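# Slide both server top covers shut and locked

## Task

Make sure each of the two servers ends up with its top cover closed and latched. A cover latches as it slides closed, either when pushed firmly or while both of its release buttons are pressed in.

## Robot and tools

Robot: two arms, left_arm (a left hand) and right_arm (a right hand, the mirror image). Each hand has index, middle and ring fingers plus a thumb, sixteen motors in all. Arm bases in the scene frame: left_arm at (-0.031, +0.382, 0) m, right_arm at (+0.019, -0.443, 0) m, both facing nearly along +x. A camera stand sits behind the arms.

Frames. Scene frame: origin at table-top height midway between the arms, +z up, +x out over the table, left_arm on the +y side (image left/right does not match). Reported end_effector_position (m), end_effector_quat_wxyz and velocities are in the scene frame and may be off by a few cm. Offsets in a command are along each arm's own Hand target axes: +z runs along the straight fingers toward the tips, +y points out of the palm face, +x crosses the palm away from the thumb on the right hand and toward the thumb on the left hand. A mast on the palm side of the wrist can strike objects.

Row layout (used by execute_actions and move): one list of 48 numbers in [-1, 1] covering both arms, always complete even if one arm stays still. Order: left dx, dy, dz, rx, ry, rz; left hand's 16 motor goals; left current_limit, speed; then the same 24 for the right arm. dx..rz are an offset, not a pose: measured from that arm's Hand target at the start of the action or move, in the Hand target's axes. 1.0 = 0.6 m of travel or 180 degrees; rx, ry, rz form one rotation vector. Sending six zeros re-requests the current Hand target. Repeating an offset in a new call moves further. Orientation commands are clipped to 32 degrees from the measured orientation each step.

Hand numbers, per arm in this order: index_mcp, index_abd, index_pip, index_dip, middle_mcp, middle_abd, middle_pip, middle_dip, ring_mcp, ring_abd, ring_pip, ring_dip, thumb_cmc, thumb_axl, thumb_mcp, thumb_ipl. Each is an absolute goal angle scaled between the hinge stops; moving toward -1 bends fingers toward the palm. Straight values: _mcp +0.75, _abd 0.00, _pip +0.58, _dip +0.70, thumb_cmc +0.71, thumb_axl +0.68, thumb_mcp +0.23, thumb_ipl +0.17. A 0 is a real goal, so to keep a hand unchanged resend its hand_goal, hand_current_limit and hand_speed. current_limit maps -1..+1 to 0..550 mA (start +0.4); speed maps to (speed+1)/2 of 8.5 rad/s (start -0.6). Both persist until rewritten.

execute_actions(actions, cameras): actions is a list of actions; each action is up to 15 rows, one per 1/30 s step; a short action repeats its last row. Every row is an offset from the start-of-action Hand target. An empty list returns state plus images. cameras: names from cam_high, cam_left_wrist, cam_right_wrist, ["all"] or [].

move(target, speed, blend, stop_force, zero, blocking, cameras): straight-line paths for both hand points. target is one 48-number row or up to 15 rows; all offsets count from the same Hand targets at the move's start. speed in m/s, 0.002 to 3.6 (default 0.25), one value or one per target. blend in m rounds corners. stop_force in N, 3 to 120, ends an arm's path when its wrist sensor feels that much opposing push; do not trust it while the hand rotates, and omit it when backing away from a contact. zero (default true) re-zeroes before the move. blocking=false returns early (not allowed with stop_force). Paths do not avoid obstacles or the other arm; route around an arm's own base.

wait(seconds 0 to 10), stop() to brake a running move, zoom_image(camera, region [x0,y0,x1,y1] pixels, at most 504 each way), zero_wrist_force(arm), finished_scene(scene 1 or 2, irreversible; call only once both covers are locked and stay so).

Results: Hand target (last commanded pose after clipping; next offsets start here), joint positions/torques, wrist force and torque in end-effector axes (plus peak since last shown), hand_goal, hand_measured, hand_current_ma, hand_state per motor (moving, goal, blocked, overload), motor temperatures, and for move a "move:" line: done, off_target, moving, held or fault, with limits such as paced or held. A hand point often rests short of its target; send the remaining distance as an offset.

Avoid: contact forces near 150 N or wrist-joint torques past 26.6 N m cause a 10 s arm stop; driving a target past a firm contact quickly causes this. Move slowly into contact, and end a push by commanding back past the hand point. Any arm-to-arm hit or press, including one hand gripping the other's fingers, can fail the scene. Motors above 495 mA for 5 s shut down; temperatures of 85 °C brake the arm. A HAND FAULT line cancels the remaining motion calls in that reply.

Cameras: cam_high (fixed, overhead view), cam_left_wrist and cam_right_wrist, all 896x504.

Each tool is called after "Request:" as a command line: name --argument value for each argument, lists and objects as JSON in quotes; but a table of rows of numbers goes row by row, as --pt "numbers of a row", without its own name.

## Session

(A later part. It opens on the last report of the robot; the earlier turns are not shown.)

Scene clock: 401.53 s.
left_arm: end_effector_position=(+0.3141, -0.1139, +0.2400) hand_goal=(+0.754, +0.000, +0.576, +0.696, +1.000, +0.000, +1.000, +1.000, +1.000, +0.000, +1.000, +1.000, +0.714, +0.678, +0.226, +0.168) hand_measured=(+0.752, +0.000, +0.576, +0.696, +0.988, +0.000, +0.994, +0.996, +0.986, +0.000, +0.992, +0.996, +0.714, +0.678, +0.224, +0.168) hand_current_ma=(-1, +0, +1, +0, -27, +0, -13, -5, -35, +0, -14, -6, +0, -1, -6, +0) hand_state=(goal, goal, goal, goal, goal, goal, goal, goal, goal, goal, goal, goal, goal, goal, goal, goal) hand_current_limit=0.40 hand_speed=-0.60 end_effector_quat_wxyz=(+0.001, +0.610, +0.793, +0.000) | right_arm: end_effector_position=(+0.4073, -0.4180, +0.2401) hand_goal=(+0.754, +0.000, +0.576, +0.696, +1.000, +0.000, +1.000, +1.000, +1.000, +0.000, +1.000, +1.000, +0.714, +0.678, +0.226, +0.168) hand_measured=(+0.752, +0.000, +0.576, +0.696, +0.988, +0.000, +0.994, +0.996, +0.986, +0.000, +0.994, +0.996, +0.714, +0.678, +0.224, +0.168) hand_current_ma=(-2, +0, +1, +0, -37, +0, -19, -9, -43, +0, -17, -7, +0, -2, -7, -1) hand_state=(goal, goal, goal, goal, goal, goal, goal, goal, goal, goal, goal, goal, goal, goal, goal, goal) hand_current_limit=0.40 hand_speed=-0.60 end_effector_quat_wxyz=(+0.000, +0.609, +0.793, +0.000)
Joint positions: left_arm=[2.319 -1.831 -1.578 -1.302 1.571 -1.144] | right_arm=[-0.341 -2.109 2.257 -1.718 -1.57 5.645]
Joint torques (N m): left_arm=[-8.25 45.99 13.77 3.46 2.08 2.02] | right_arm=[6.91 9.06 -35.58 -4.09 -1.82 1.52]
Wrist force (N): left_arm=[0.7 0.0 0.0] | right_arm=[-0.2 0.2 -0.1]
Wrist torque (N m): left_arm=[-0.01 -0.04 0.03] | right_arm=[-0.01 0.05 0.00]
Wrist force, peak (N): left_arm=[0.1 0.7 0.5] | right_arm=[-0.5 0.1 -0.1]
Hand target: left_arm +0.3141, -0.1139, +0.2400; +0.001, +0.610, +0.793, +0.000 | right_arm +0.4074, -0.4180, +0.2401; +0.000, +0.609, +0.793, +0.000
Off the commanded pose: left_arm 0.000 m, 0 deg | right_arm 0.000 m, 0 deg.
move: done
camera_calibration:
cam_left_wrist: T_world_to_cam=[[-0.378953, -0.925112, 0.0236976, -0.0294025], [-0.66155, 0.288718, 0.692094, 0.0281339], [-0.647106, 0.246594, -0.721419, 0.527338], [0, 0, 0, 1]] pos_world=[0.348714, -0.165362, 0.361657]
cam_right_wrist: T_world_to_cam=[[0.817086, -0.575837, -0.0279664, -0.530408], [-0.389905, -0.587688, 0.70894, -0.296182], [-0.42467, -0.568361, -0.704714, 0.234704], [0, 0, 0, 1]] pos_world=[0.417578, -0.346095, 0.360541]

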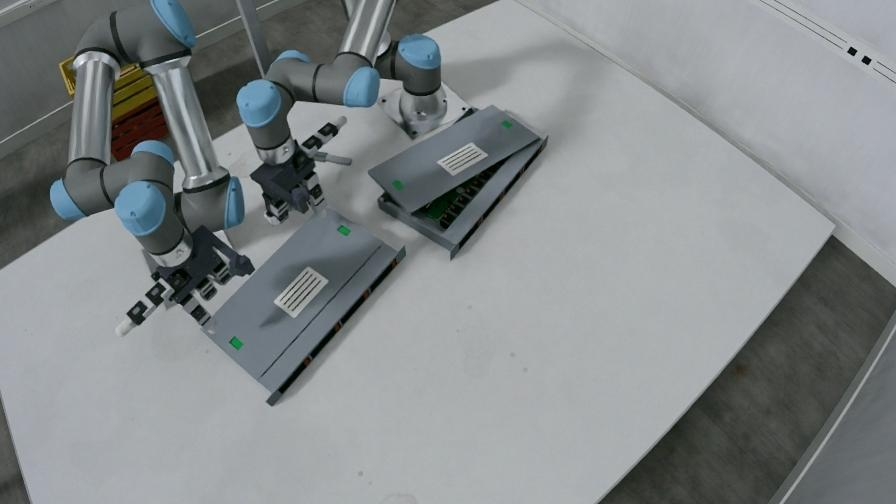

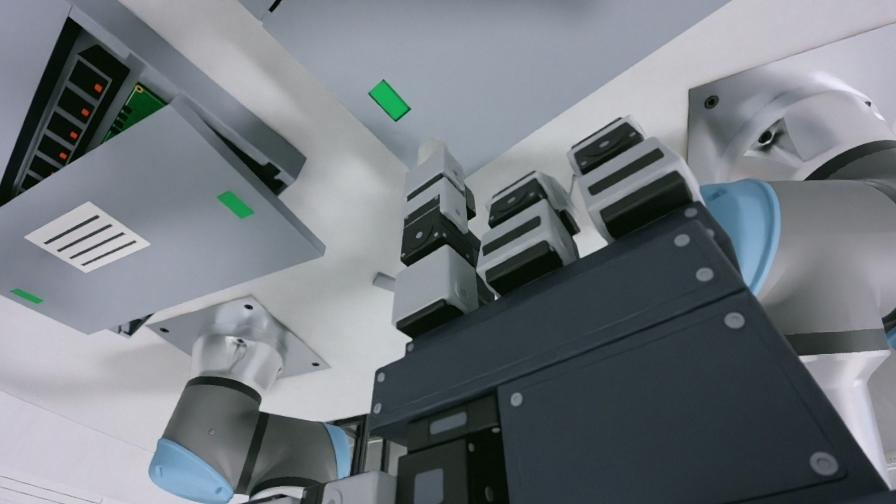

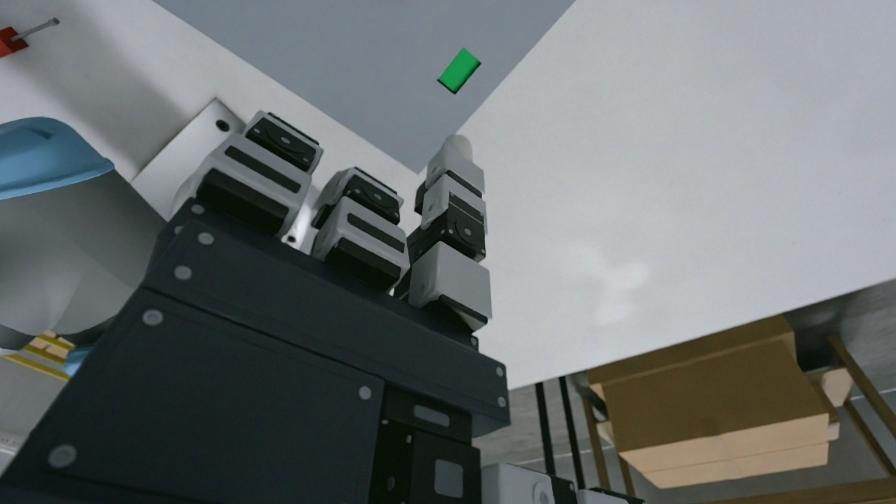

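Request:
move --target '[0.0477,0.0307,0.0667,0,0,0,0.754,0,0.576,0.696,1,0,1,1,1,0,1,1,0.714,0.678,0.226,0.168,0.4,-0.6,0.0267,0.028,0.0667,0,0,0,0.754,0,0.576,0.696,1,0,1,1,1,0,1,1,0.714,0.678,0.226,0.168,0.4,-0.6]' --speed 0.15 --cameras '["cam_left_wrist","cam_right_wrist"]'

Request:
zoom_image --camera "cam_left_wrist" --region '[340, 30, 520, 180]'

Request:
zoom_image --camera "cam_right_wrist" --region '[380, 30, 560, 180]'

Scene clock: 435.93 s.
left_arm: end_effector_position=(+0.3246, -0.0816, +0.2000) hand_goal=(+0.754, +0.000, +0.576, +0.696, +1.000, +0.000, +1.000, +1.000, +1.000, +0.000, +1.000, +1.000, +0.714, +0.678, +0.226, +0.168) hand_measured=(+0.752, +0.000, +0.576, +0.696, +0.988, +0.000, +0.994, +0.996, +0.986, +0.000, +0.992, +0.996, +0.714, +0.678, +0.224, +0.168) hand_current_ma=(-1, +0, +1, +0, -25, +0, -12, -5, -32, +0, -14, -6, +0, -1, -6, +0) hand_state=(goal, goal, goal, goal, goal, goal, goal, goal, goal, goal, goal, goal, goal, goal, goal, goal) hand_current_limit=0.40 hand_speed=-0.60 end_effector_quat_wxyz=(+0.001, +0.610, +0.793, +0.000) | right_arm: end_effector_position=(+0.4194, -0.3982, +0.2002) hand_goal=(+0.754, +0.000, +0.576, +0.696, +1.000, +0.000, +1.000, +1.000, +1.000, +0.000, +1.000, +1.000, +0.714, +0.678, +0.226, +0.168) hand_measured=(+0.752, +0.000, +0.576, +0.696, +0.988, +0.000, +0.994, +0.996, +0.988, +0.000, +0.994, +0.996, +0.714, +0.678, +0.224, +0.168) hand_current_ma=(-2, +0, +1, +0, -36, +0, -19, -9, -42, +0, -17, -7, +0, -2, -7, -1) hand_state=(goal, goal, goal, goal, goal, goal, goal, goal, goal, goal, goal, goal, goal, goal, goal, goal) hand_current_limit=0.40 hand_speed=-0.60 end_effector_quat_wxyz=(+0.000, +0.609, +0.793, +0.000)
Joint positions: left_arm=[2.37 -1.807 -1.717 -1.187 1.571 -1.094] | right_arm=[-0.259 -2.033 2.326 -1.863 -1.57 5.727]
Joint torques (N m): left_arm=[6.3 44.92 15 3.85 -2.5 2.39] | right_arm=[5.96 7.61 -16.94 -4.32 -1.98 2.71]
Wrist force (N): left_arm=[0.5 0.0 0.1] | right_arm=[-0.1 0.2 -0.2]
Wrist torque (N m): left_arm=[-0.01 -0.02 0.01] | right_arm=[0.00 0.05 0.00]
Wrist force, peak (N): left_arm=[0.2 -1.2 -0.4] | right_arm=[-0.4 0.1 -0.7]
Hand target: left_arm +0.3246, -0.0816, +0.1999; +0.001, +0.610, +0.793, +0.000 | right_arm +0.4195, -0.3982, +0.2001; +0.000, +0.609, +0.793, +0.000
Off the commanded pose: left_arm 0.000 m, 0 deg | right_arm 0.000 m, 0 deg.
move: done
camera_calibration:
cam_left_wrist: T_world_to_cam=[[-0.378953, -0.925112, 0.0236976, 0.00540556], [-0.66155, 0.288718, 0.692094, 0.0534383], [-0.647106, 0.246594, -0.721419, 0.497311], [0, 0, 0, 1]] pos_world=[0.359214, -0.133062, 0.321657]
cam_right_wrist: T_world_to_cam=[[0.816997, -0.575965, -0.0279247, -0.530108], [-0.390002, -0.587585, 0.708973, -0.251437], [-0.424752, -0.568338, -0.704683, 0.223053], [0, 0, 0, 1]] pos_world=[0.429779, -0.326295, 0.32064]
Images, in order (width x height): cam_left_wrist 896x504, cam_right_wrist 896x504.

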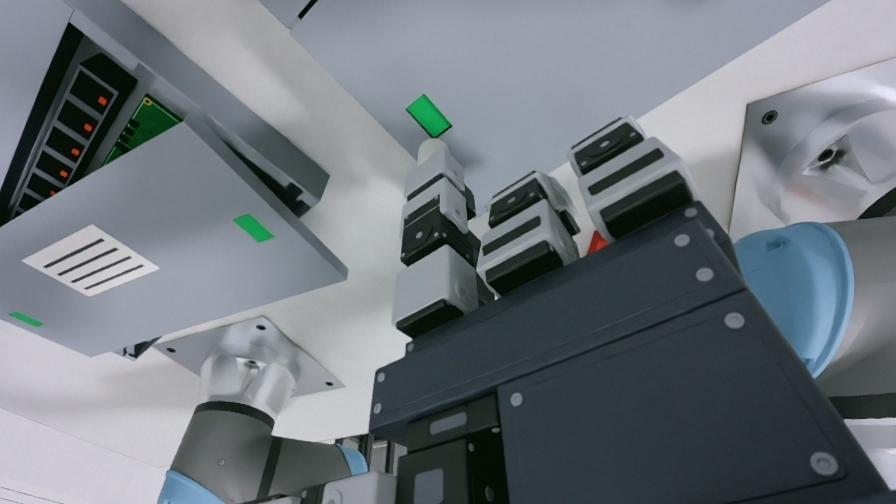

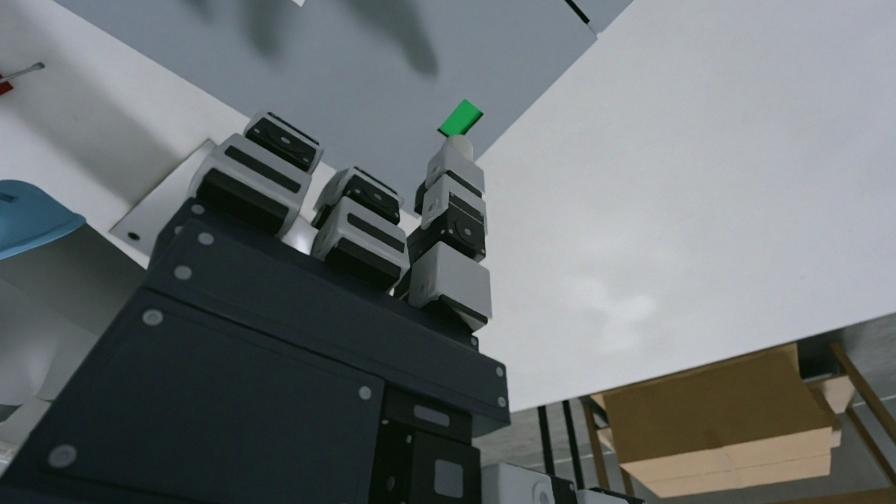

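Scaled by 2.800 from the camera's 896x504 image, which has a finer 1280x720 frame.

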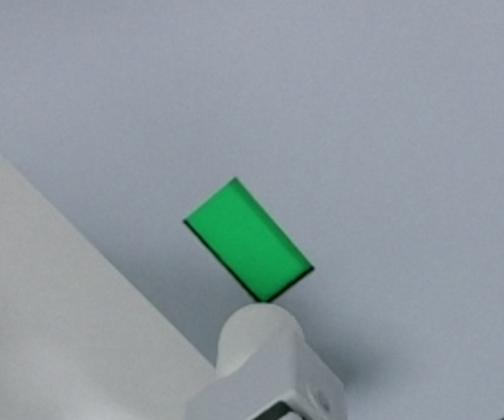

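Scaled by 2.800 from the camera's 896x504 image, which has a finer 1280x720 frame.

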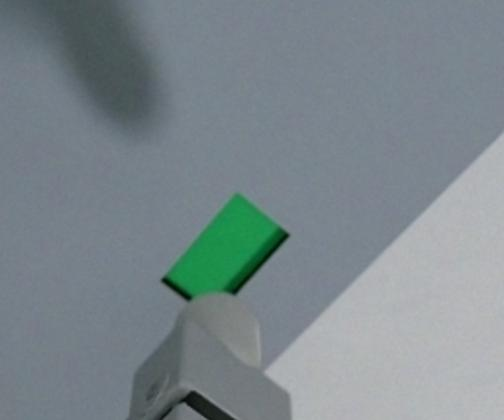

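Request:
move --target '[0.0044,0.0029,0.04,0,0,0,0.754,0,0.576,0.696,1,0,1,1,1,0,1,1,0.714,0.678,0.226,0.168,0.6,-0.6,-0.006,-0.0033,0.04,0,0,0,0.754,0,0.576,0.696,1,0,1,1,1,0,1,1,0.714,0.678,0.226,0.168,0.6,-0.6]' --speed 0.1 --cameras '["cam_left_wrist","cam_right_wrist"]'

Request:
zoom_image --camera "cam_left_wrist" --region '[370, 70, 490, 170]'

Request:
zoom_image --camera "cam_right_wrist" --region '[400, 70, 520, 170]'

Scene clock: 476.23 s.
left_arm: end_effector_position=(+0.3256, -0.0786, +0.1760) hand_goal=(+0.754, +0.000, +0.576, +0.696, +1.000, +0.000, +1.000, +1.000, +1.000, +0.000, +1.000, +1.000, +0.714, +0.678, +0.226, +0.168) hand_measured=(+0.752, +0.000, +0.576, +0.696, +0.988, +0.000, +0.994, +0.996, +0.986, +0.000, +0.992, +0.996, +0.714, +0.678, +0.224, +0.168) hand_current_ma=(-1, +0, +1, +0, -25, +0, -12, -5, -32, +0, -14, -6, +0, -1, -6, +0) hand_state=(goal, goal, goal, goal, goal, goal, goal, goal, goal, goal, goal, goal, goal, goal, goal, goal) hand_current_limit=0.60 hand_speed=-0.60 end_effector_quat_wxyz=(+0.001, +0.610, +0.793, +0.000) | right_arm: end_effector_position=(+0.4185, -0.4022, +0.1762) hand_goal=(+0.754, +0.000, +0.576, +0.696, +1.000, +0.000, +1.000, +1.000, +1.000, +0.000, +1.000, +1.000, +0.714, +0.678, +0.226, +0.168) hand_measured=(+0.752, +0.000, +0.576, +0.696, +0.988, +0.000, +0.994, +0.996, +0.988, +0.000, +0.994, +0.996, +0.714, +0.678, +0.224, +0.168) hand_current_ma=(-2, +0, +1, +0, -36, +0, -19, -9, -42, +0, -17, -7, +0, -2, -7, -1) hand_state=(goal, goal, goal, goal, goal, goal, goal, goal, goal, goal, goal, goal, goal, goal, goal, goal) hand_current_limit=0.60 hand_speed=-0.60 end_effector_quat_wxyz=(+0.000, +0.609, +0.793, +0.000)
Joint positions: left_arm=[2.374 -1.825 -1.761 -1.126 1.571 -1.089] | right_arm=[-0.273 -2.012 2.38 -1.938 -1.57 5.713]
Joint torques (N m): left_arm=[8.29 27.98 13.64 3.49 -1.63 2.37] | right_arm=[-6.45 6.7 -15.68 -3.79 0.67 -1.8]
Wrist force (N): left_arm=[0.7 -0.1 0.1] | right_arm=[-0.3 0.3 -0.5]
Wrist torque (N m): left_arm=[-0.02 -0.05 0.04] | right_arm=[0.02 0.08 0.07]
Wrist force, peak (N): left_arm=[0.9 0.2 0.0] | right_arm=[-0.1 0.4 -0.5]
Hand target: left_arm +0.3256, -0.0786, +0.1759; +0.001, +0.610, +0.793, +0.000 | right_arm +0.4185, -0.4022, +0.1761; +0.000, +0.609, +0.793, +0.000
Off the commanded pose: left_arm 0.000 m, 0 deg | right_arm 0.000 m, 0 deg.
move: done
camera_calibration:
cam_left_wrist: T_world_to_cam=[[-0.378953, -0.925112, 0.0236976, 0.00916648], [-0.66155, 0.288718, 0.692094, 0.0699101], [-0.647106, 0.246594, -0.721419, 0.479969], [0, 0, 0, 1]] pos_world=[0.360314, -0.130062, 0.297657]
cam_right_wrist: T_world_to_cam=[[0.817029, -0.575922, -0.0279009, -0.532214], [-0.38993, -0.587523, 0.709063, -0.23714], [-0.424758, -0.568446, -0.704592, 0.20344], [0, 0, 0, 1]] pos_world=[0.428778, -0.330195, 0.29664]
Images, in order (width x height): cam_left_wrist 896x504, cam_right_wrist 896x504.

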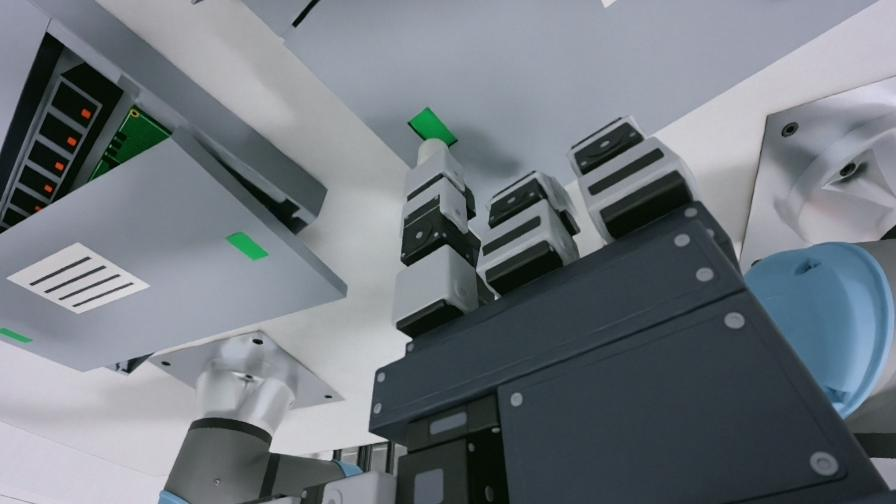

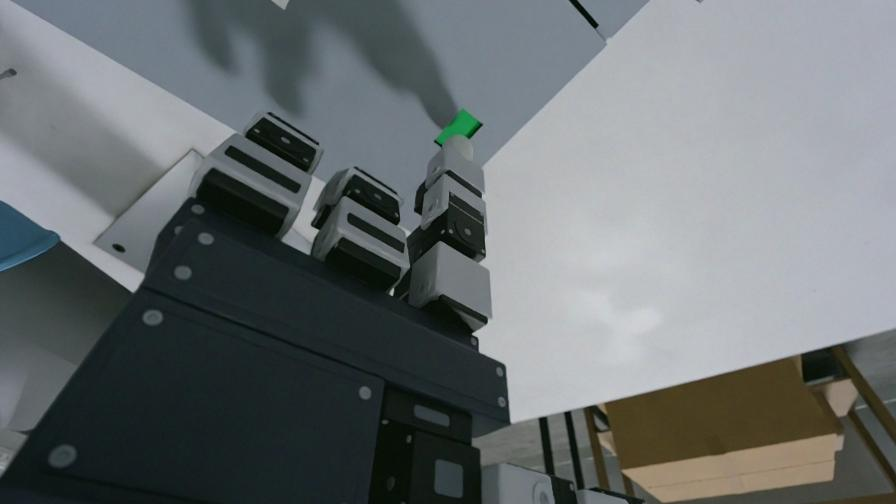

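Scaled by 4.200 from the camera's 896x504 image, which has a finer 1280x720 frame.

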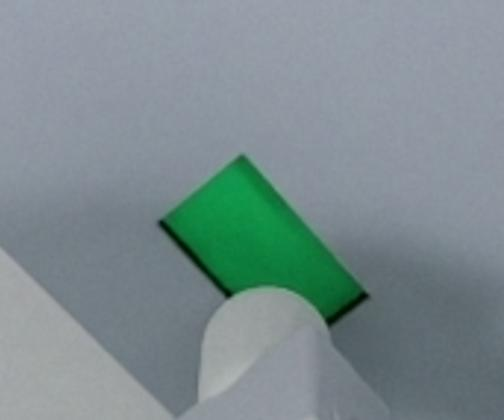

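Scaled by 4.200 from the camera's 896x504 image, which has a finer 1280x720 frame.

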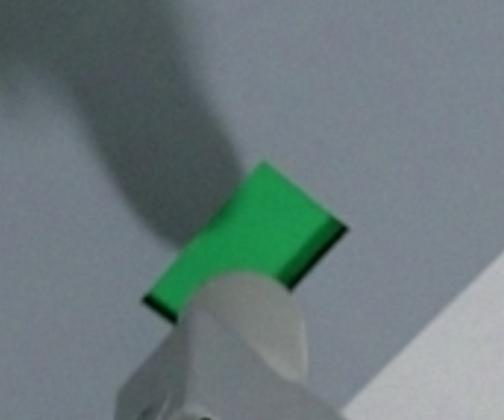

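Request:
move --pt "-0.0027 0.0036 0.006 0 0 0 0.754 0 0.576 0.696 1 0 1 1 1 0 1 1 0.714 0.678 0.226 0.168 0.6 -0.6 -0.003 -0.0034 0.006 0 0 0 0.754 0 0.576 0.696 1 0 1 1 1 0 1 1 0.714 0.678 0.226 0.168 0.6 -0.6" --pt "-0.0027 0.0036 0.0333 0 0 0 0.754 0 0.576 0.696 1 0 1 1 1 0 1 1 0.714 0.678 0.226 0.168 0.6 -0.6 -0.003 -0.0034 0.0333 0 0 0 0.754 0 0.576 0.696 1 0 1 1 1 0 1 1 0.714 0.678 0.226 0.168 0.6 -0.6" --speed 0.015 --stop_force 8 --cameras '["cam_left_wrist","cam_right_wrist"]'

Request:
zoom_image --camera "cam_left_wrist" --region '[370, 70, 490, 170]'

Request:
zoom_image --camera "cam_right_wrist" --region '[400, 70, 520, 170]'

Scene clock: 510.30 s.
left_arm: end_effector_position=(+0.3282, -0.0796, +0.1645) hand_goal=(+0.754, +0.000, +0.576, +0.696, +1.000, +0.000, +1.000, +1.000, +1.000, +0.000, +1.000, +1.000, +0.714, +0.678, +0.226, +0.168) hand_measured=(+0.754, +0.000, +0.576, +0.696, +0.988, +0.000, +0.994, +0.996, +0.986, +0.000, +0.992, +0.996, +0.714, +0.678, +0.224, +0.168) hand_current_ma=(-1, +0, +1, +0, -25, +0, -12, -5, -32, +0, -14, -6, +0, -1, -6, +0) hand_state=(goal, goal, goal, goal, goal, goal, goal, goal, goal, goal, goal, goal, goal, goal, goal, goal) hand_current_limit=0.60 hand_speed=-0.60 end_effector_quat_wxyz=(+0.001, +0.610, +0.793, +0.000) | right_arm: end_effector_position=(+0.4170, -0.4044, +0.1659) hand_goal=(+0.754, +0.000, +0.576, +0.696, +1.000, +0.000, +1.000, +1.000, +1.000, +0.000, +1.000, +1.000, +0.714, +0.678, +0.226, +0.168) hand_measured=(+0.754, -0.004, +0.576, +0.696, +0.988, +0.000, +0.994, +0.996, +0.988, +0.000, +0.994, +0.996, +0.714, +0.678, +0.224, +0.168) hand_current_ma=(-1, -10, +1, +0, -36, +0, -19, -9, -42, +0, -17, -7, +0, -2, -8, -1) hand_state=(goal, goal, goal, goal, goal, goal, goal, goal, goal, goal, goal, goal, goal, goal, goal, goal) hand_current_limit=0.60 hand_speed=-0.60 end_effector_quat_wxyz=(+0.000, +0.609, +0.793, +0.000)
Joint positions: left_arm=[2.377 -1.842 -1.771 -1.098 1.571 -1.087] | right_arm=[-0.282 -2.006 2.405 -1.97 -1.57 5.704]
Joint torques (N m): left_arm=[6.95 41.25 30.3 0.78 1.17 2.26] | right_arm=[-3.99 -11.55 -30.12 0.31 0.5 -1.81]
Wrist force (N): left_arm=[0.8 0.1 -7.8] | right_arm=[0.5 0.0 -8.8]
Wrist torque (N m): left_arm=[0.63 0.15 0.03] | right_arm=[0.63 -0.14 0.13]
Wrist force, peak (N): left_arm=[0.4 -0.3 -10.4] | right_arm=[0.7 -0.1 -15.7]
Hand target: left_arm +0.3282, -0.0796, +0.1645; +0.001, +0.610, +0.793, +0.000 (not the last commanded pose) | right_arm +0.4170, -0.4044, +0.1659; +0.000, +0.609, +0.793, +0.000 (not the last commanded pose)
Off the commanded pose: left_arm 0.009 m, 0 deg | right_arm 0.010 m, 0 deg.
move: contact (left_arm, right_arm); path passed 1 of 2 targets
camera_calibration:
cam_left_wrist: T_world_to_cam=[[-0.378894, -0.925135, 0.0237643, 0.00941764], [-0.661568, 0.288726, 0.692073, 0.0798254], [-0.647122, 0.2465, -0.721436, 0.473536], [0, 0, 0, 1]] pos_world=[0.362814, -0.131062, 0.286157]
cam_right_wrist: T_world_to_cam=[[0.816996, -0.575967, -0.0279227, -0.532595], [-0.390004, -0.587583, 0.708973, -0.231735], [-0.424752, -0.568338, -0.704683, 0.194297], [0, 0, 0, 1]] pos_world=[0.427279, -0.332495, 0.28634]
Images, in order (width x height): cam_left_wrist 896x504, cam_right_wrist 896x504.

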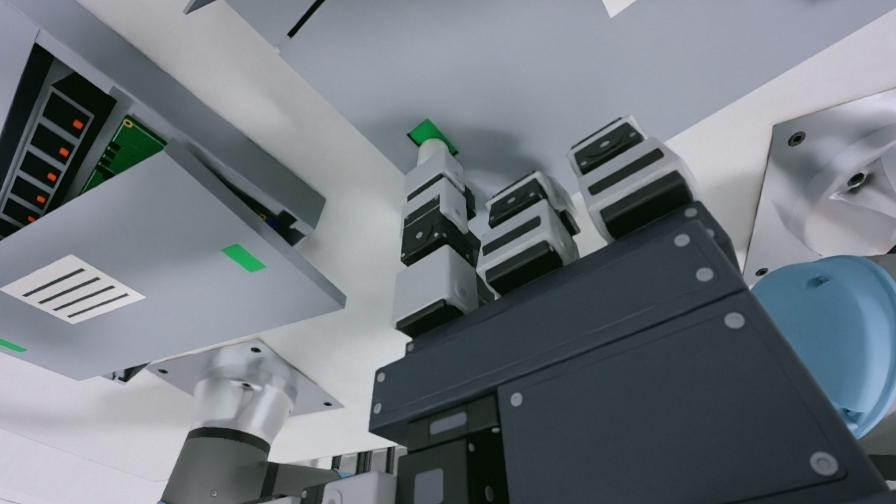

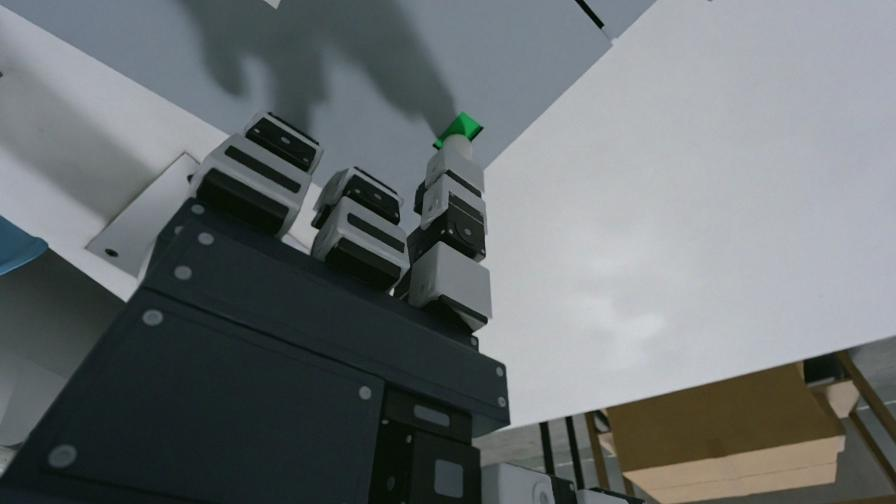

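Scaled by 4.200 from the camera's 896x504 image, which has a finer 1280x720 frame.

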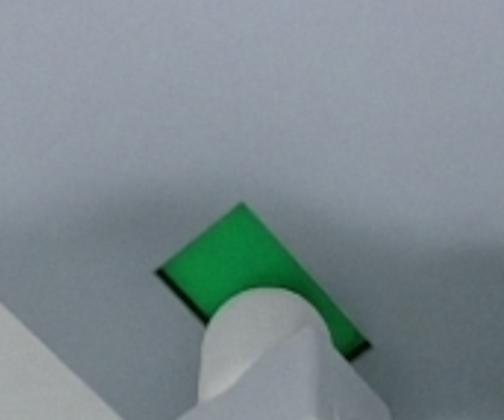

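Scaled by 4.200 from the camera's 896x504 image, which has a finer 1280x720 frame.

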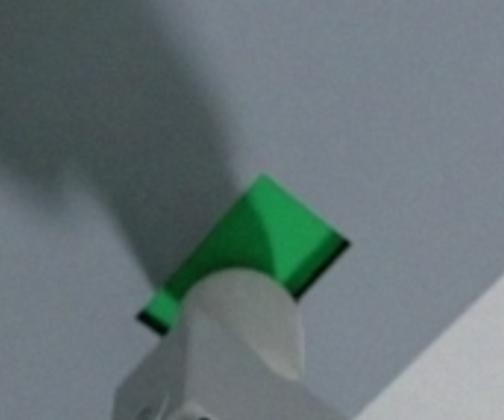

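Request:
move --target '[0,0,0.012,0,0,0,0.754,0,0.576,0.696,1,0,1,1,1,0,1,1,0.714,0.678,0.226,0.168,0.6,-0.6,0,0,0.012,0,0,0,0.754,0,0.576,0.696,1,0,1,1,1,0,1,1,0.714,0.678,0.226,0.168,0.6,-0.6]' --speed 0.01 --stop_force 9 --cameras '["cam_left_wrist","cam_right_wrist"]'

Request:
zoom_image --camera "cam_left_wrist" --region '[370, 70, 490, 170]'

Request:
zoom_image --camera "cam_right_wrist" --region '[400, 70, 520, 170]'

Scene clock: 519.53 s.
left_arm: end_effector_position=(+0.3282, -0.0797, +0.1630) hand_goal=(+0.754, +0.000, +0.576, +0.696, +1.000, +0.000, +1.000, +1.000, +1.000, +0.000, +1.000, +1.000, +0.714, +0.678, +0.226, +0.168) hand_measured=(+0.754, +0.000, +0.576, +0.696, +0.988, +0.000, +0.994, +0.996, +0.986, +0.000, +0.992, +0.996, +0.714, +0.678, +0.224, +0.168) hand_current_ma=(+0, +0, +1, +0, -25, +0, -12, -5, -32, +0, -14, -6, +0, -1, -6, +0) hand_state=(goal, goal, goal, goal, goal, goal, goal, goal, goal, goal, goal, goal, goal, goal, goal, goal) hand_current_limit=0.60 hand_speed=-0.60 end_effector_quat_wxyz=(+0.001, +0.610, +0.793, +0.000) | right_arm: end_effector_position=(+0.4171, -0.4044, +0.1652) hand_goal=(+0.754, +0.000, +0.576, +0.696, +1.000, +0.000, +1.000, +1.000, +1.000, +0.000, +1.000, +1.000, +0.714, +0.678, +0.226, +0.168) hand_measured=(+0.754, -0.006, +0.576, +0.696, +0.988, +0.000, +0.994, +0.996, +0.988, +0.000, +0.994, +0.996, +0.714, +0.678, +0.224, +0.168) hand_current_ma=(+1, -15, +1, +0, -36, +0, -19, -9, -42, +0, -17, -7, +0, -2, -8, -1) hand_state=(goal, goal, goal, goal, goal, goal, goal, goal, goal, goal, goal, goal, goal, goal, goal, goal) hand_current_limit=0.60 hand_speed=-0.60 end_effector_quat_wxyz=(+0.000, +0.609, +0.793, +0.001)
Joint positions: left_arm=[2.377 -1.843 -1.773 -1.094 1.571 -1.087] | right_arm=[-0.282 -2.004 2.406 -1.973 -1.57 5.704]
Joint torques (N m): left_arm=[5.5 35.93 28.09 0.33 1.3 1.94] | right_arm=[0.65 -10.16 -26.2 1.1 0.47 -1.25]
Wrist force (N): left_arm=[0.0 -0.3 -14.3] | right_arm=[0.8 -0.2 -15.2]
Wrist torque (N m): left_arm=[1.12 0.29 -0.03] | right_arm=[1.16 -0.21 0.15]
Wrist force, peak (N): left_arm=[-0.4 -0.4 -19.3] | right_arm=[0.9 -0.2 -20.7]
Hand target: left_arm +0.3282, -0.0797, +0.1630; +0.001, +0.610, +0.793, +0.000 (not the last commanded pose) | right_arm +0.4171, -0.4044, +0.1652; +0.000, +0.609, +0.793, +0.001 (not the last commanded pose)
Off the commanded pose: left_arm 0.006 m, 0 deg | right_arm 0.006 m, 0 deg.
move: contact (left_arm, right_arm)
camera_calibration:
cam_left_wrist: T_world_to_cam=[[-0.378903, -0.925127, 0.0239189, 0.00941398], [-0.661736, 0.288913, 0.691835, 0.0810171], [-0.646946, 0.24631, -0.72166, 0.472426], [0, 0, 0, 1]] pos_world=[0.362813, -0.131061, 0.284655]
cam_right_wrist: T_world_to_cam=[[0.817044, -0.575922, -0.0274374, -0.532759], [-0.390319, -0.587505, 0.708865, -0.231047], [-0.424371, -0.568464, -0.704811, 0.193635], [0, 0, 0, 1]] pos_world=[0.427278, -0.332494, 0.285639]
Images, in order (width x height): cam_left_wrist 896x504, cam_right_wrist 896x504.

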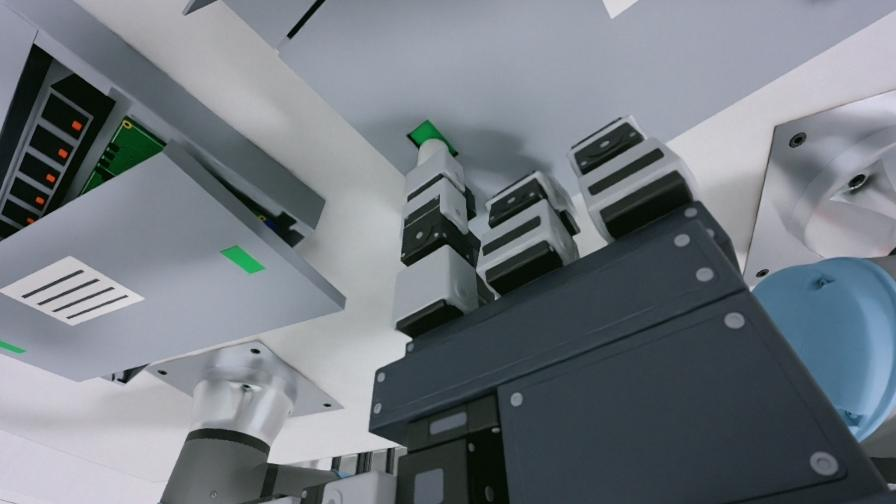

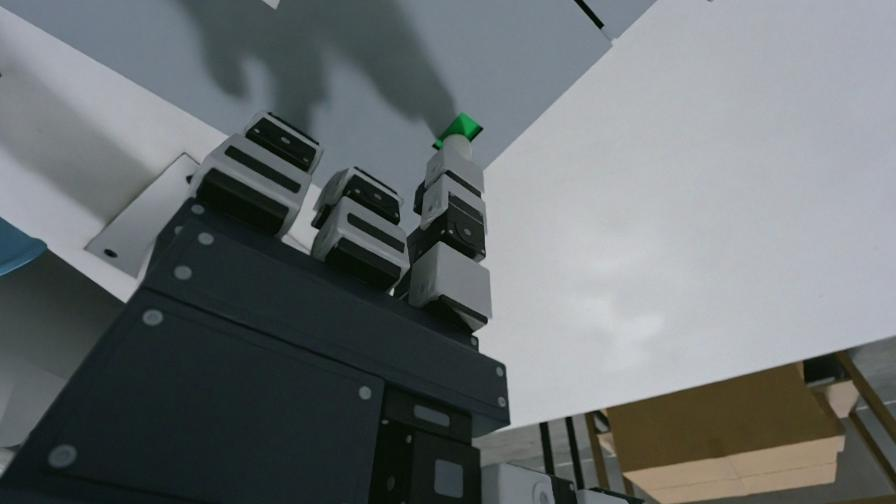

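Scaled by 4.200 from the camera's 896x504 image, which has a finer 1280x720 frame.

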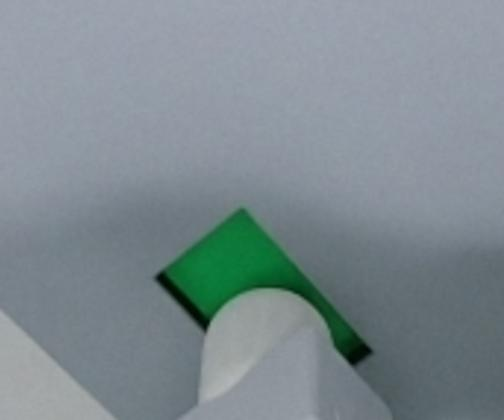

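Scaled by 4.200 from the camera's 896x504 image, which has a finer 1280x720 frame.

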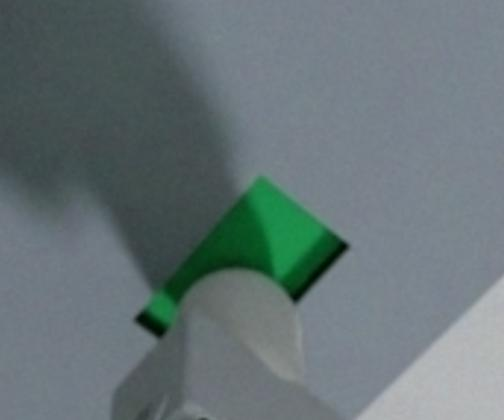

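Request:
move --target '[0,0.01,0.002,0,0,0,0.754,0,0.576,0.696,1,0,1,1,1,0,1,1,0.714,0.678,0.226,0.168,0.7,-0.6,0,0.01,0.002,0,0,0,0.754,0,0.576,0.696,1,0,1,1,1,0,1,1,0.714,0.678,0.226,0.168,0.7,-0.6]' --speed 0.01 --stop_force 25 --cameras '["cam_left_wrist","cam_right_wrist"]'

Request:
zoom_image --camera "cam_left_wrist" --region '[270, 0, 490, 170]'

Request:
zoom_image --camera "cam_right_wrist" --region '[400, 0, 640, 170]'

Scene clock: 532.27 s.
left_arm: end_effector_position=(+0.3340, -0.0781, +0.1618) hand_goal=(+0.754, +0.000, +0.576, +0.696, +1.000, +0.000, +1.000, +1.000, +1.000, +0.000, +1.000, +1.000, +0.714, +0.678, +0.226, +0.168) hand_measured=(+0.774, -0.002, +0.594, +0.702, +0.988, +0.000, +0.994, +0.996, +0.986, +0.000, +0.992, +0.996, +0.714, +0.678, +0.224, +0.168) hand_current_ma=(+52, -1, +40, +11, -25, +0, -12, -5, -32, +0, -14, -6, +0, -1, -6, +0) hand_state=(blocked, goal, goal, goal, goal, goal, goal, goal, goal, goal, goal, goal, goal, goal, goal, goal) hand_current_limit=0.70 hand_speed=-0.60 end_effector_quat_wxyz=(+0.001, +0.610, +0.793, +0.000) | right_arm: end_effector_position=(+0.4229, -0.4029, +0.1640) hand_goal=(+0.754, +0.000, +0.576, +0.696, +1.000, +0.000, +1.000, +1.000, +1.000, +0.000, +1.000, +1.000, +0.714, +0.678, +0.226, +0.168) hand_measured=(+0.774, -0.012, +0.594, +0.702, +0.988, +0.000, +0.994, +0.996, +0.988, +0.000, +0.994, +0.996, +0.714, +0.678, +0.224, +0.168) hand_current_ma=(+70, -29, +58, +17, -36, +0, -19, -9, -42, +0, -17, -7, +0, -2, -8, -1) hand_state=(goal, goal, goal, goal, goal, goal, goal, goal, goal, goal, goal, goal, goal, goal, goal, goal) hand_current_limit=0.70 hand_speed=-0.60 end_effector_quat_wxyz=(+0.000, +0.609, +0.793, +0.001)
Joint positions: left_arm=[2.386 -1.848 -1.771 -1.092 1.571 -1.077] | right_arm=[-0.271 -1.982 2.398 -1.988 -1.57 5.715]
Joint torques (N m): left_arm=[9.34 14.95 22.4 1.96 0.25 2.3] | right_arm=[5.48 13.71 -21.44 -1.37 1.48 1.89]
Wrist force (N): left_arm=[-1.1 -0.1 -23.6] | right_arm=[1.6 -0.2 -25.5]
Wrist torque (N m): left_arm=[2.00 0.46 -0.13] | right_arm=[2.10 -0.38 0.15]
Wrist force, peak (N): left_arm=[-1.1 -0.3 -23.9] | right_arm=[1.4 -0.2 -26.7]
Hand target: left_arm +0.3340, -0.0781, +0.1618; +0.001, +0.610, +0.793, +0.000 | right_arm +0.4229, -0.4029, +0.1640; +0.000, +0.609, +0.793, +0.001
Off the commanded pose: left_arm 0.000 m, 0 deg | right_arm 0.000 m, 0 deg.
move: done
camera_calibration:
cam_left_wrist: T_world_to_cam=[[-0.378903, -0.925127, 0.0239189, 0.013028], [-0.661736, 0.288913, 0.691835, 0.085252], [-0.646946, 0.24631, -0.72166, 0.474943], [0, 0, 0, 1]] pos_world=[0.368613, -0.129561, 0.283455]
cam_right_wrist: T_world_to_cam=[[0.817044, -0.575922, -0.0274374, -0.536609], [-0.390319, -0.587505, 0.708865, -0.226992], [-0.424371, -0.568464, -0.704811, 0.19616], [0, 0, 0, 1]] pos_world=[0.433078, -0.330894, 0.284439]
Images, in order (width x height): cam_left_wrist 896x504, cam_right_wrist 896x504.

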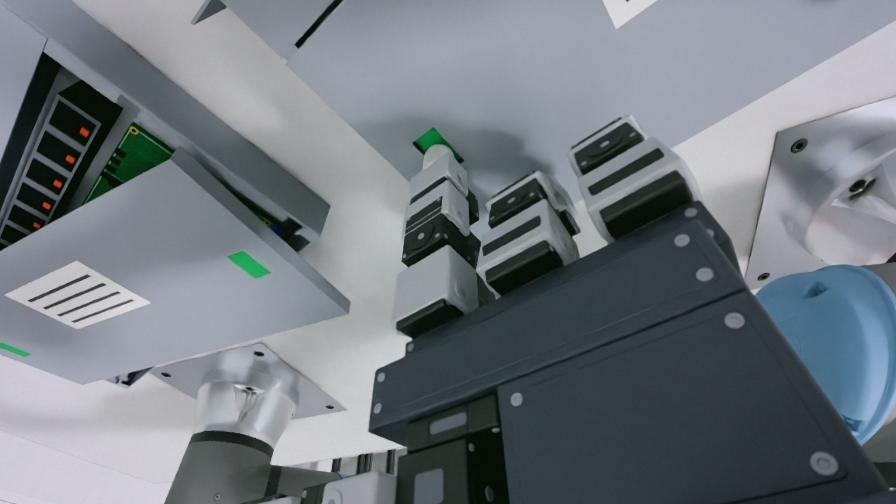

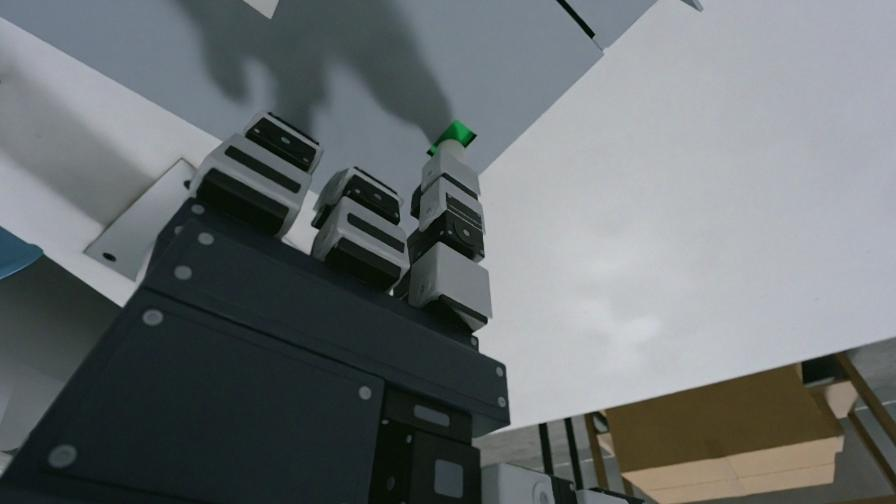

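Scaled by 2.291 from the camera's 896x504 image, which has a finer 1280x720 frame.

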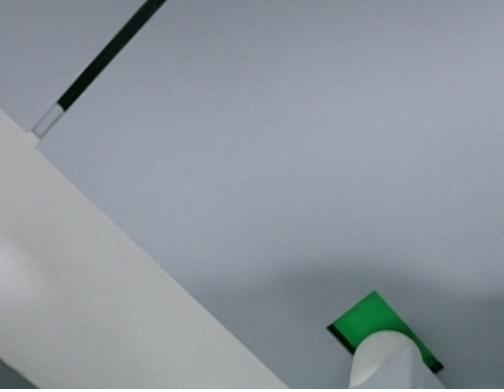

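Scaled by 2.100 from the camera's 896x504 image, which has a finer 1280x720 frame.

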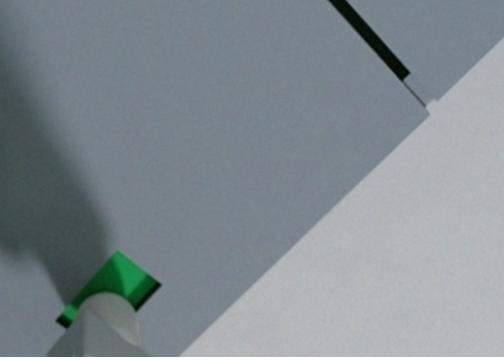

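Request:
move --pt "0 -0.01 -0.04 0 0 0 0.754 0 0.576 0.696 1 0 1 1 1 0 1 1 0.714 0.678 0.226 0.168 0.7 -0.6 0 -0.01 -0.04 0 0 0 0.754 0 0.576 0.696 1 0 1 1 1 0 1 1 0.714 0.678 0.226 0.168 0.7 -0.6" --pt "0.0006 -0.1374 -0.0717 -0.1667 0 -0.0083 0.754 0 0.576 0.696 1 0 1 1 1 0 1 1 0.714 0.678 0.226 0.168 0.7 -0.6 -0.001 -0.1376 -0.0697 -0.1667 0 -0.0083 0.754 0 0.576 0.696 1 0 1 1 1 0 1 1 0.714 0.678 0.226 0.168 0.7 -0.6" --speed 0.1 --blend '[0.005,0]' --cameras '["all"]'

Request:
zoom_image --camera "cam_left_wrist" --region '[340, 30, 520, 180]'

Request:
zoom_image --camera "cam_right_wrist" --region '[380, 30, 560, 180]'

Scene clock: 595.77 s.
left_arm: end_effector_position=(+0.2659, -0.0958, +0.2018) hand_goal=(+0.754, +0.000, +0.576, +0.696, +1.000, +0.000, +1.000, +1.000, +1.000, +0.000, +1.000, +1.000, +0.714, +0.678, +0.226, +0.168) hand_measured=(+0.756, -0.002, +0.578, +0.698, +0.996, +0.000, +0.996, +0.996, +0.996, +0.000, +0.994, +0.996, +0.716, +0.678, +0.224, +0.168) hand_current_ma=(+3, -3, +4, +4, -5, +0, -8, -5, -7, +0, -9, -6, +3, -1, -6, +0) hand_state=(goal, goal, goal, goal, goal, goal, goal, goal, goal, goal, goal, goal, goal, goal, goal, goal) hand_current_limit=0.70 hand_speed=-0.60 end_effector_quat_wxyz=(+0.134, +0.586, +0.780, +0.173) | right_arm: end_effector_position=(+0.3527, -0.4222, +0.2038) hand_goal=(+0.754, +0.000, +0.576, +0.696, +1.000, +0.000, +1.000, +1.000, +1.000, +0.000, +1.000, +1.000, +0.714, +0.678, +0.226, +0.168) hand_measured=(+0.756, -0.002, +0.578, +0.698, +0.996, +0.000, +0.994, +0.996, +0.996, +0.000, +0.996, +0.998, +0.716, +0.678, +0.224, +0.168) hand_current_ma=(+3, -6, +6, +6, -10, +0, -14, -8, -12, +0, -12, -7, +5, -2, -8, -1) hand_state=(goal, goal, goal, goal, goal, goal, goal, goal, goal, goal, goal, goal, goal, goal, goal, goal) hand_current_limit=0.70 hand_speed=-0.60 end_effector_quat_wxyz=(+0.141, +0.589, +0.777, +0.173)
Joint positions: left_arm=[2.115 -1.845 -1.856 -0.911 2 -1.349] | right_arm=[-0.995 -2.822 2.66 -1.551 -1.142 5.009]
Joint torques (N m): left_arm=[8.29 43.94 33.84 0.98 -1.62 2.36] | right_arm=[6.43 29.14 -18.32 -4.35 -1.22 2.41]
Wrist force (N): left_arm=[0.7 -0.4 -0.2] | right_arm=[0.0 0.6 -0.1]
Wrist torque (N m): left_arm=[0.09 -0.06 0.07] | right_arm=[-0.05 -0.01 0.02]
Wrist force, peak (N): left_arm=[-0.9 -0.4 -24.1] | right_arm=[1.6 -0.3 -25.8]
Hand target: left_arm +0.2659, -0.0958, +0.2018; +0.134, +0.586, +0.780, +0.173 (not the last commanded pose) | right_arm +0.3528, -0.4222, +0.2038; +0.141, +0.589, +0.777, +0.173 (not the last commanded pose)
Off the commanded pose: left_arm 0.012 m, 5 deg | right_arm 0.010 m, 4 deg.
move: held (left_arm, right_arm; a check stopped the path); path passed 1 of 2 targets; limits=held
pose unreachable (left arm): on one or more control steps of this call, first in action 0 (counted from 0), this arm could not follow its commanded pose, so it was not sent that pose on those steps. It may still have moved: this result reports where it is.
cause: moving toward the commanded pose would bring a part of the arm too close to another arm (a part of this arm just beyond joint 4 (wrist 1) and a part of the right arm just beyond its joint 2 (shoulder lift), along the way the arms are being sent, or toward where that arm still pushes).
pose unreachable (right arm): on one or more control steps of this call, first in action 0 (counted from 0), this arm could not follow its commanded pose, so it was not sent that pose on those steps. It may still have moved: this result reports where it is.
cause: moving toward the commanded pose would bring two parts of the arm too close to each other (joints 3 (elbow) to 6 (wrist 3) lie between them).
camera_calibration:
cam_left_wrist: T_world_to_cam=[[-0.313302, -0.921164, -0.230866, 0.00422631], [-0.899573, 0.209972, 0.382989, 0.135583], [-0.30432, 0.327672, -0.894439, 0.41566], [0, 0, 0, 1]] pos_world=[0.249784, -0.160775, 0.320831]
cam_right_wrist: T_world_to_cam=[[0.771442, -0.57821, 0.265613, -0.533951], [-0.632723, -0.652878, 0.416427, -0.176432], [-0.0673698, -0.489309, -0.869505, 0.124513], [0, 0, 0, 1]] pos_world=[0.308668, -0.362999, 0.32356]

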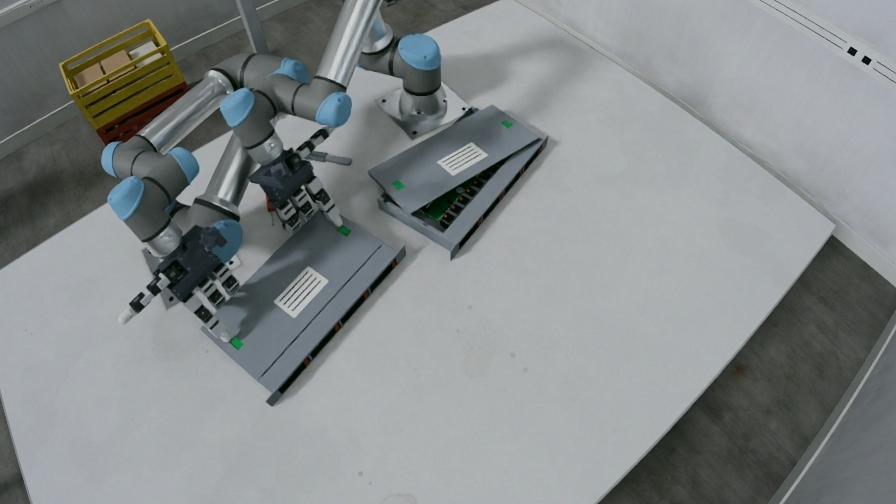

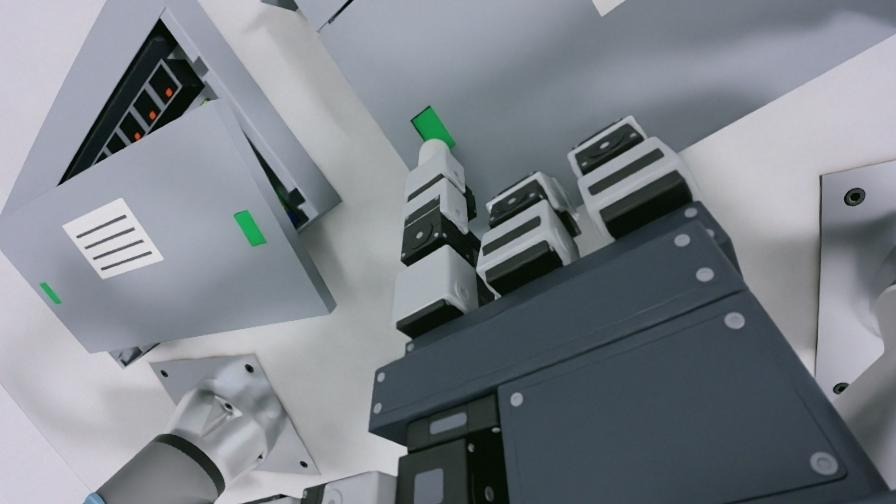

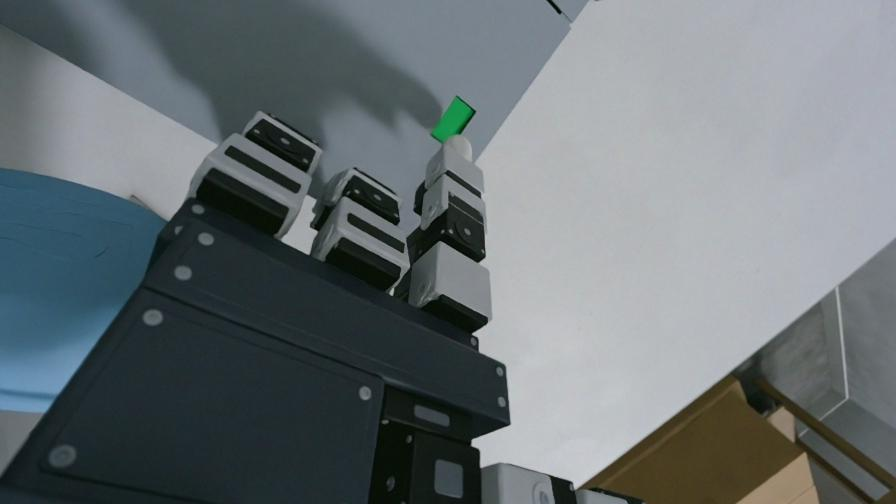

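Scaled by 2.800 from the camera's 896x504 image, which has a finer 1280x720 frame.

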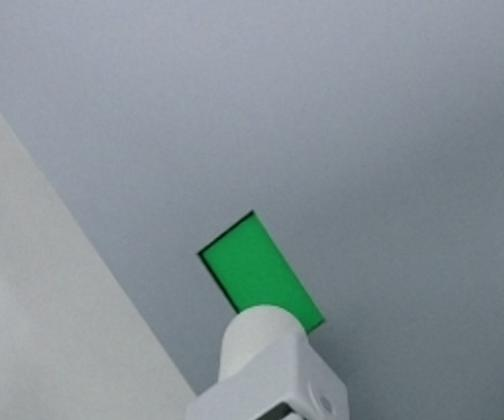

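Scaled by 2.800 from the camera's 896x504 image, which has a finer 1280x720 frame.

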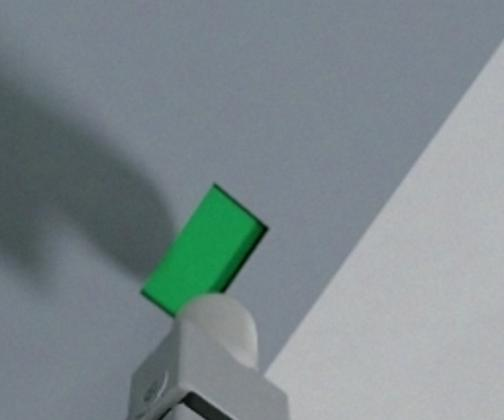

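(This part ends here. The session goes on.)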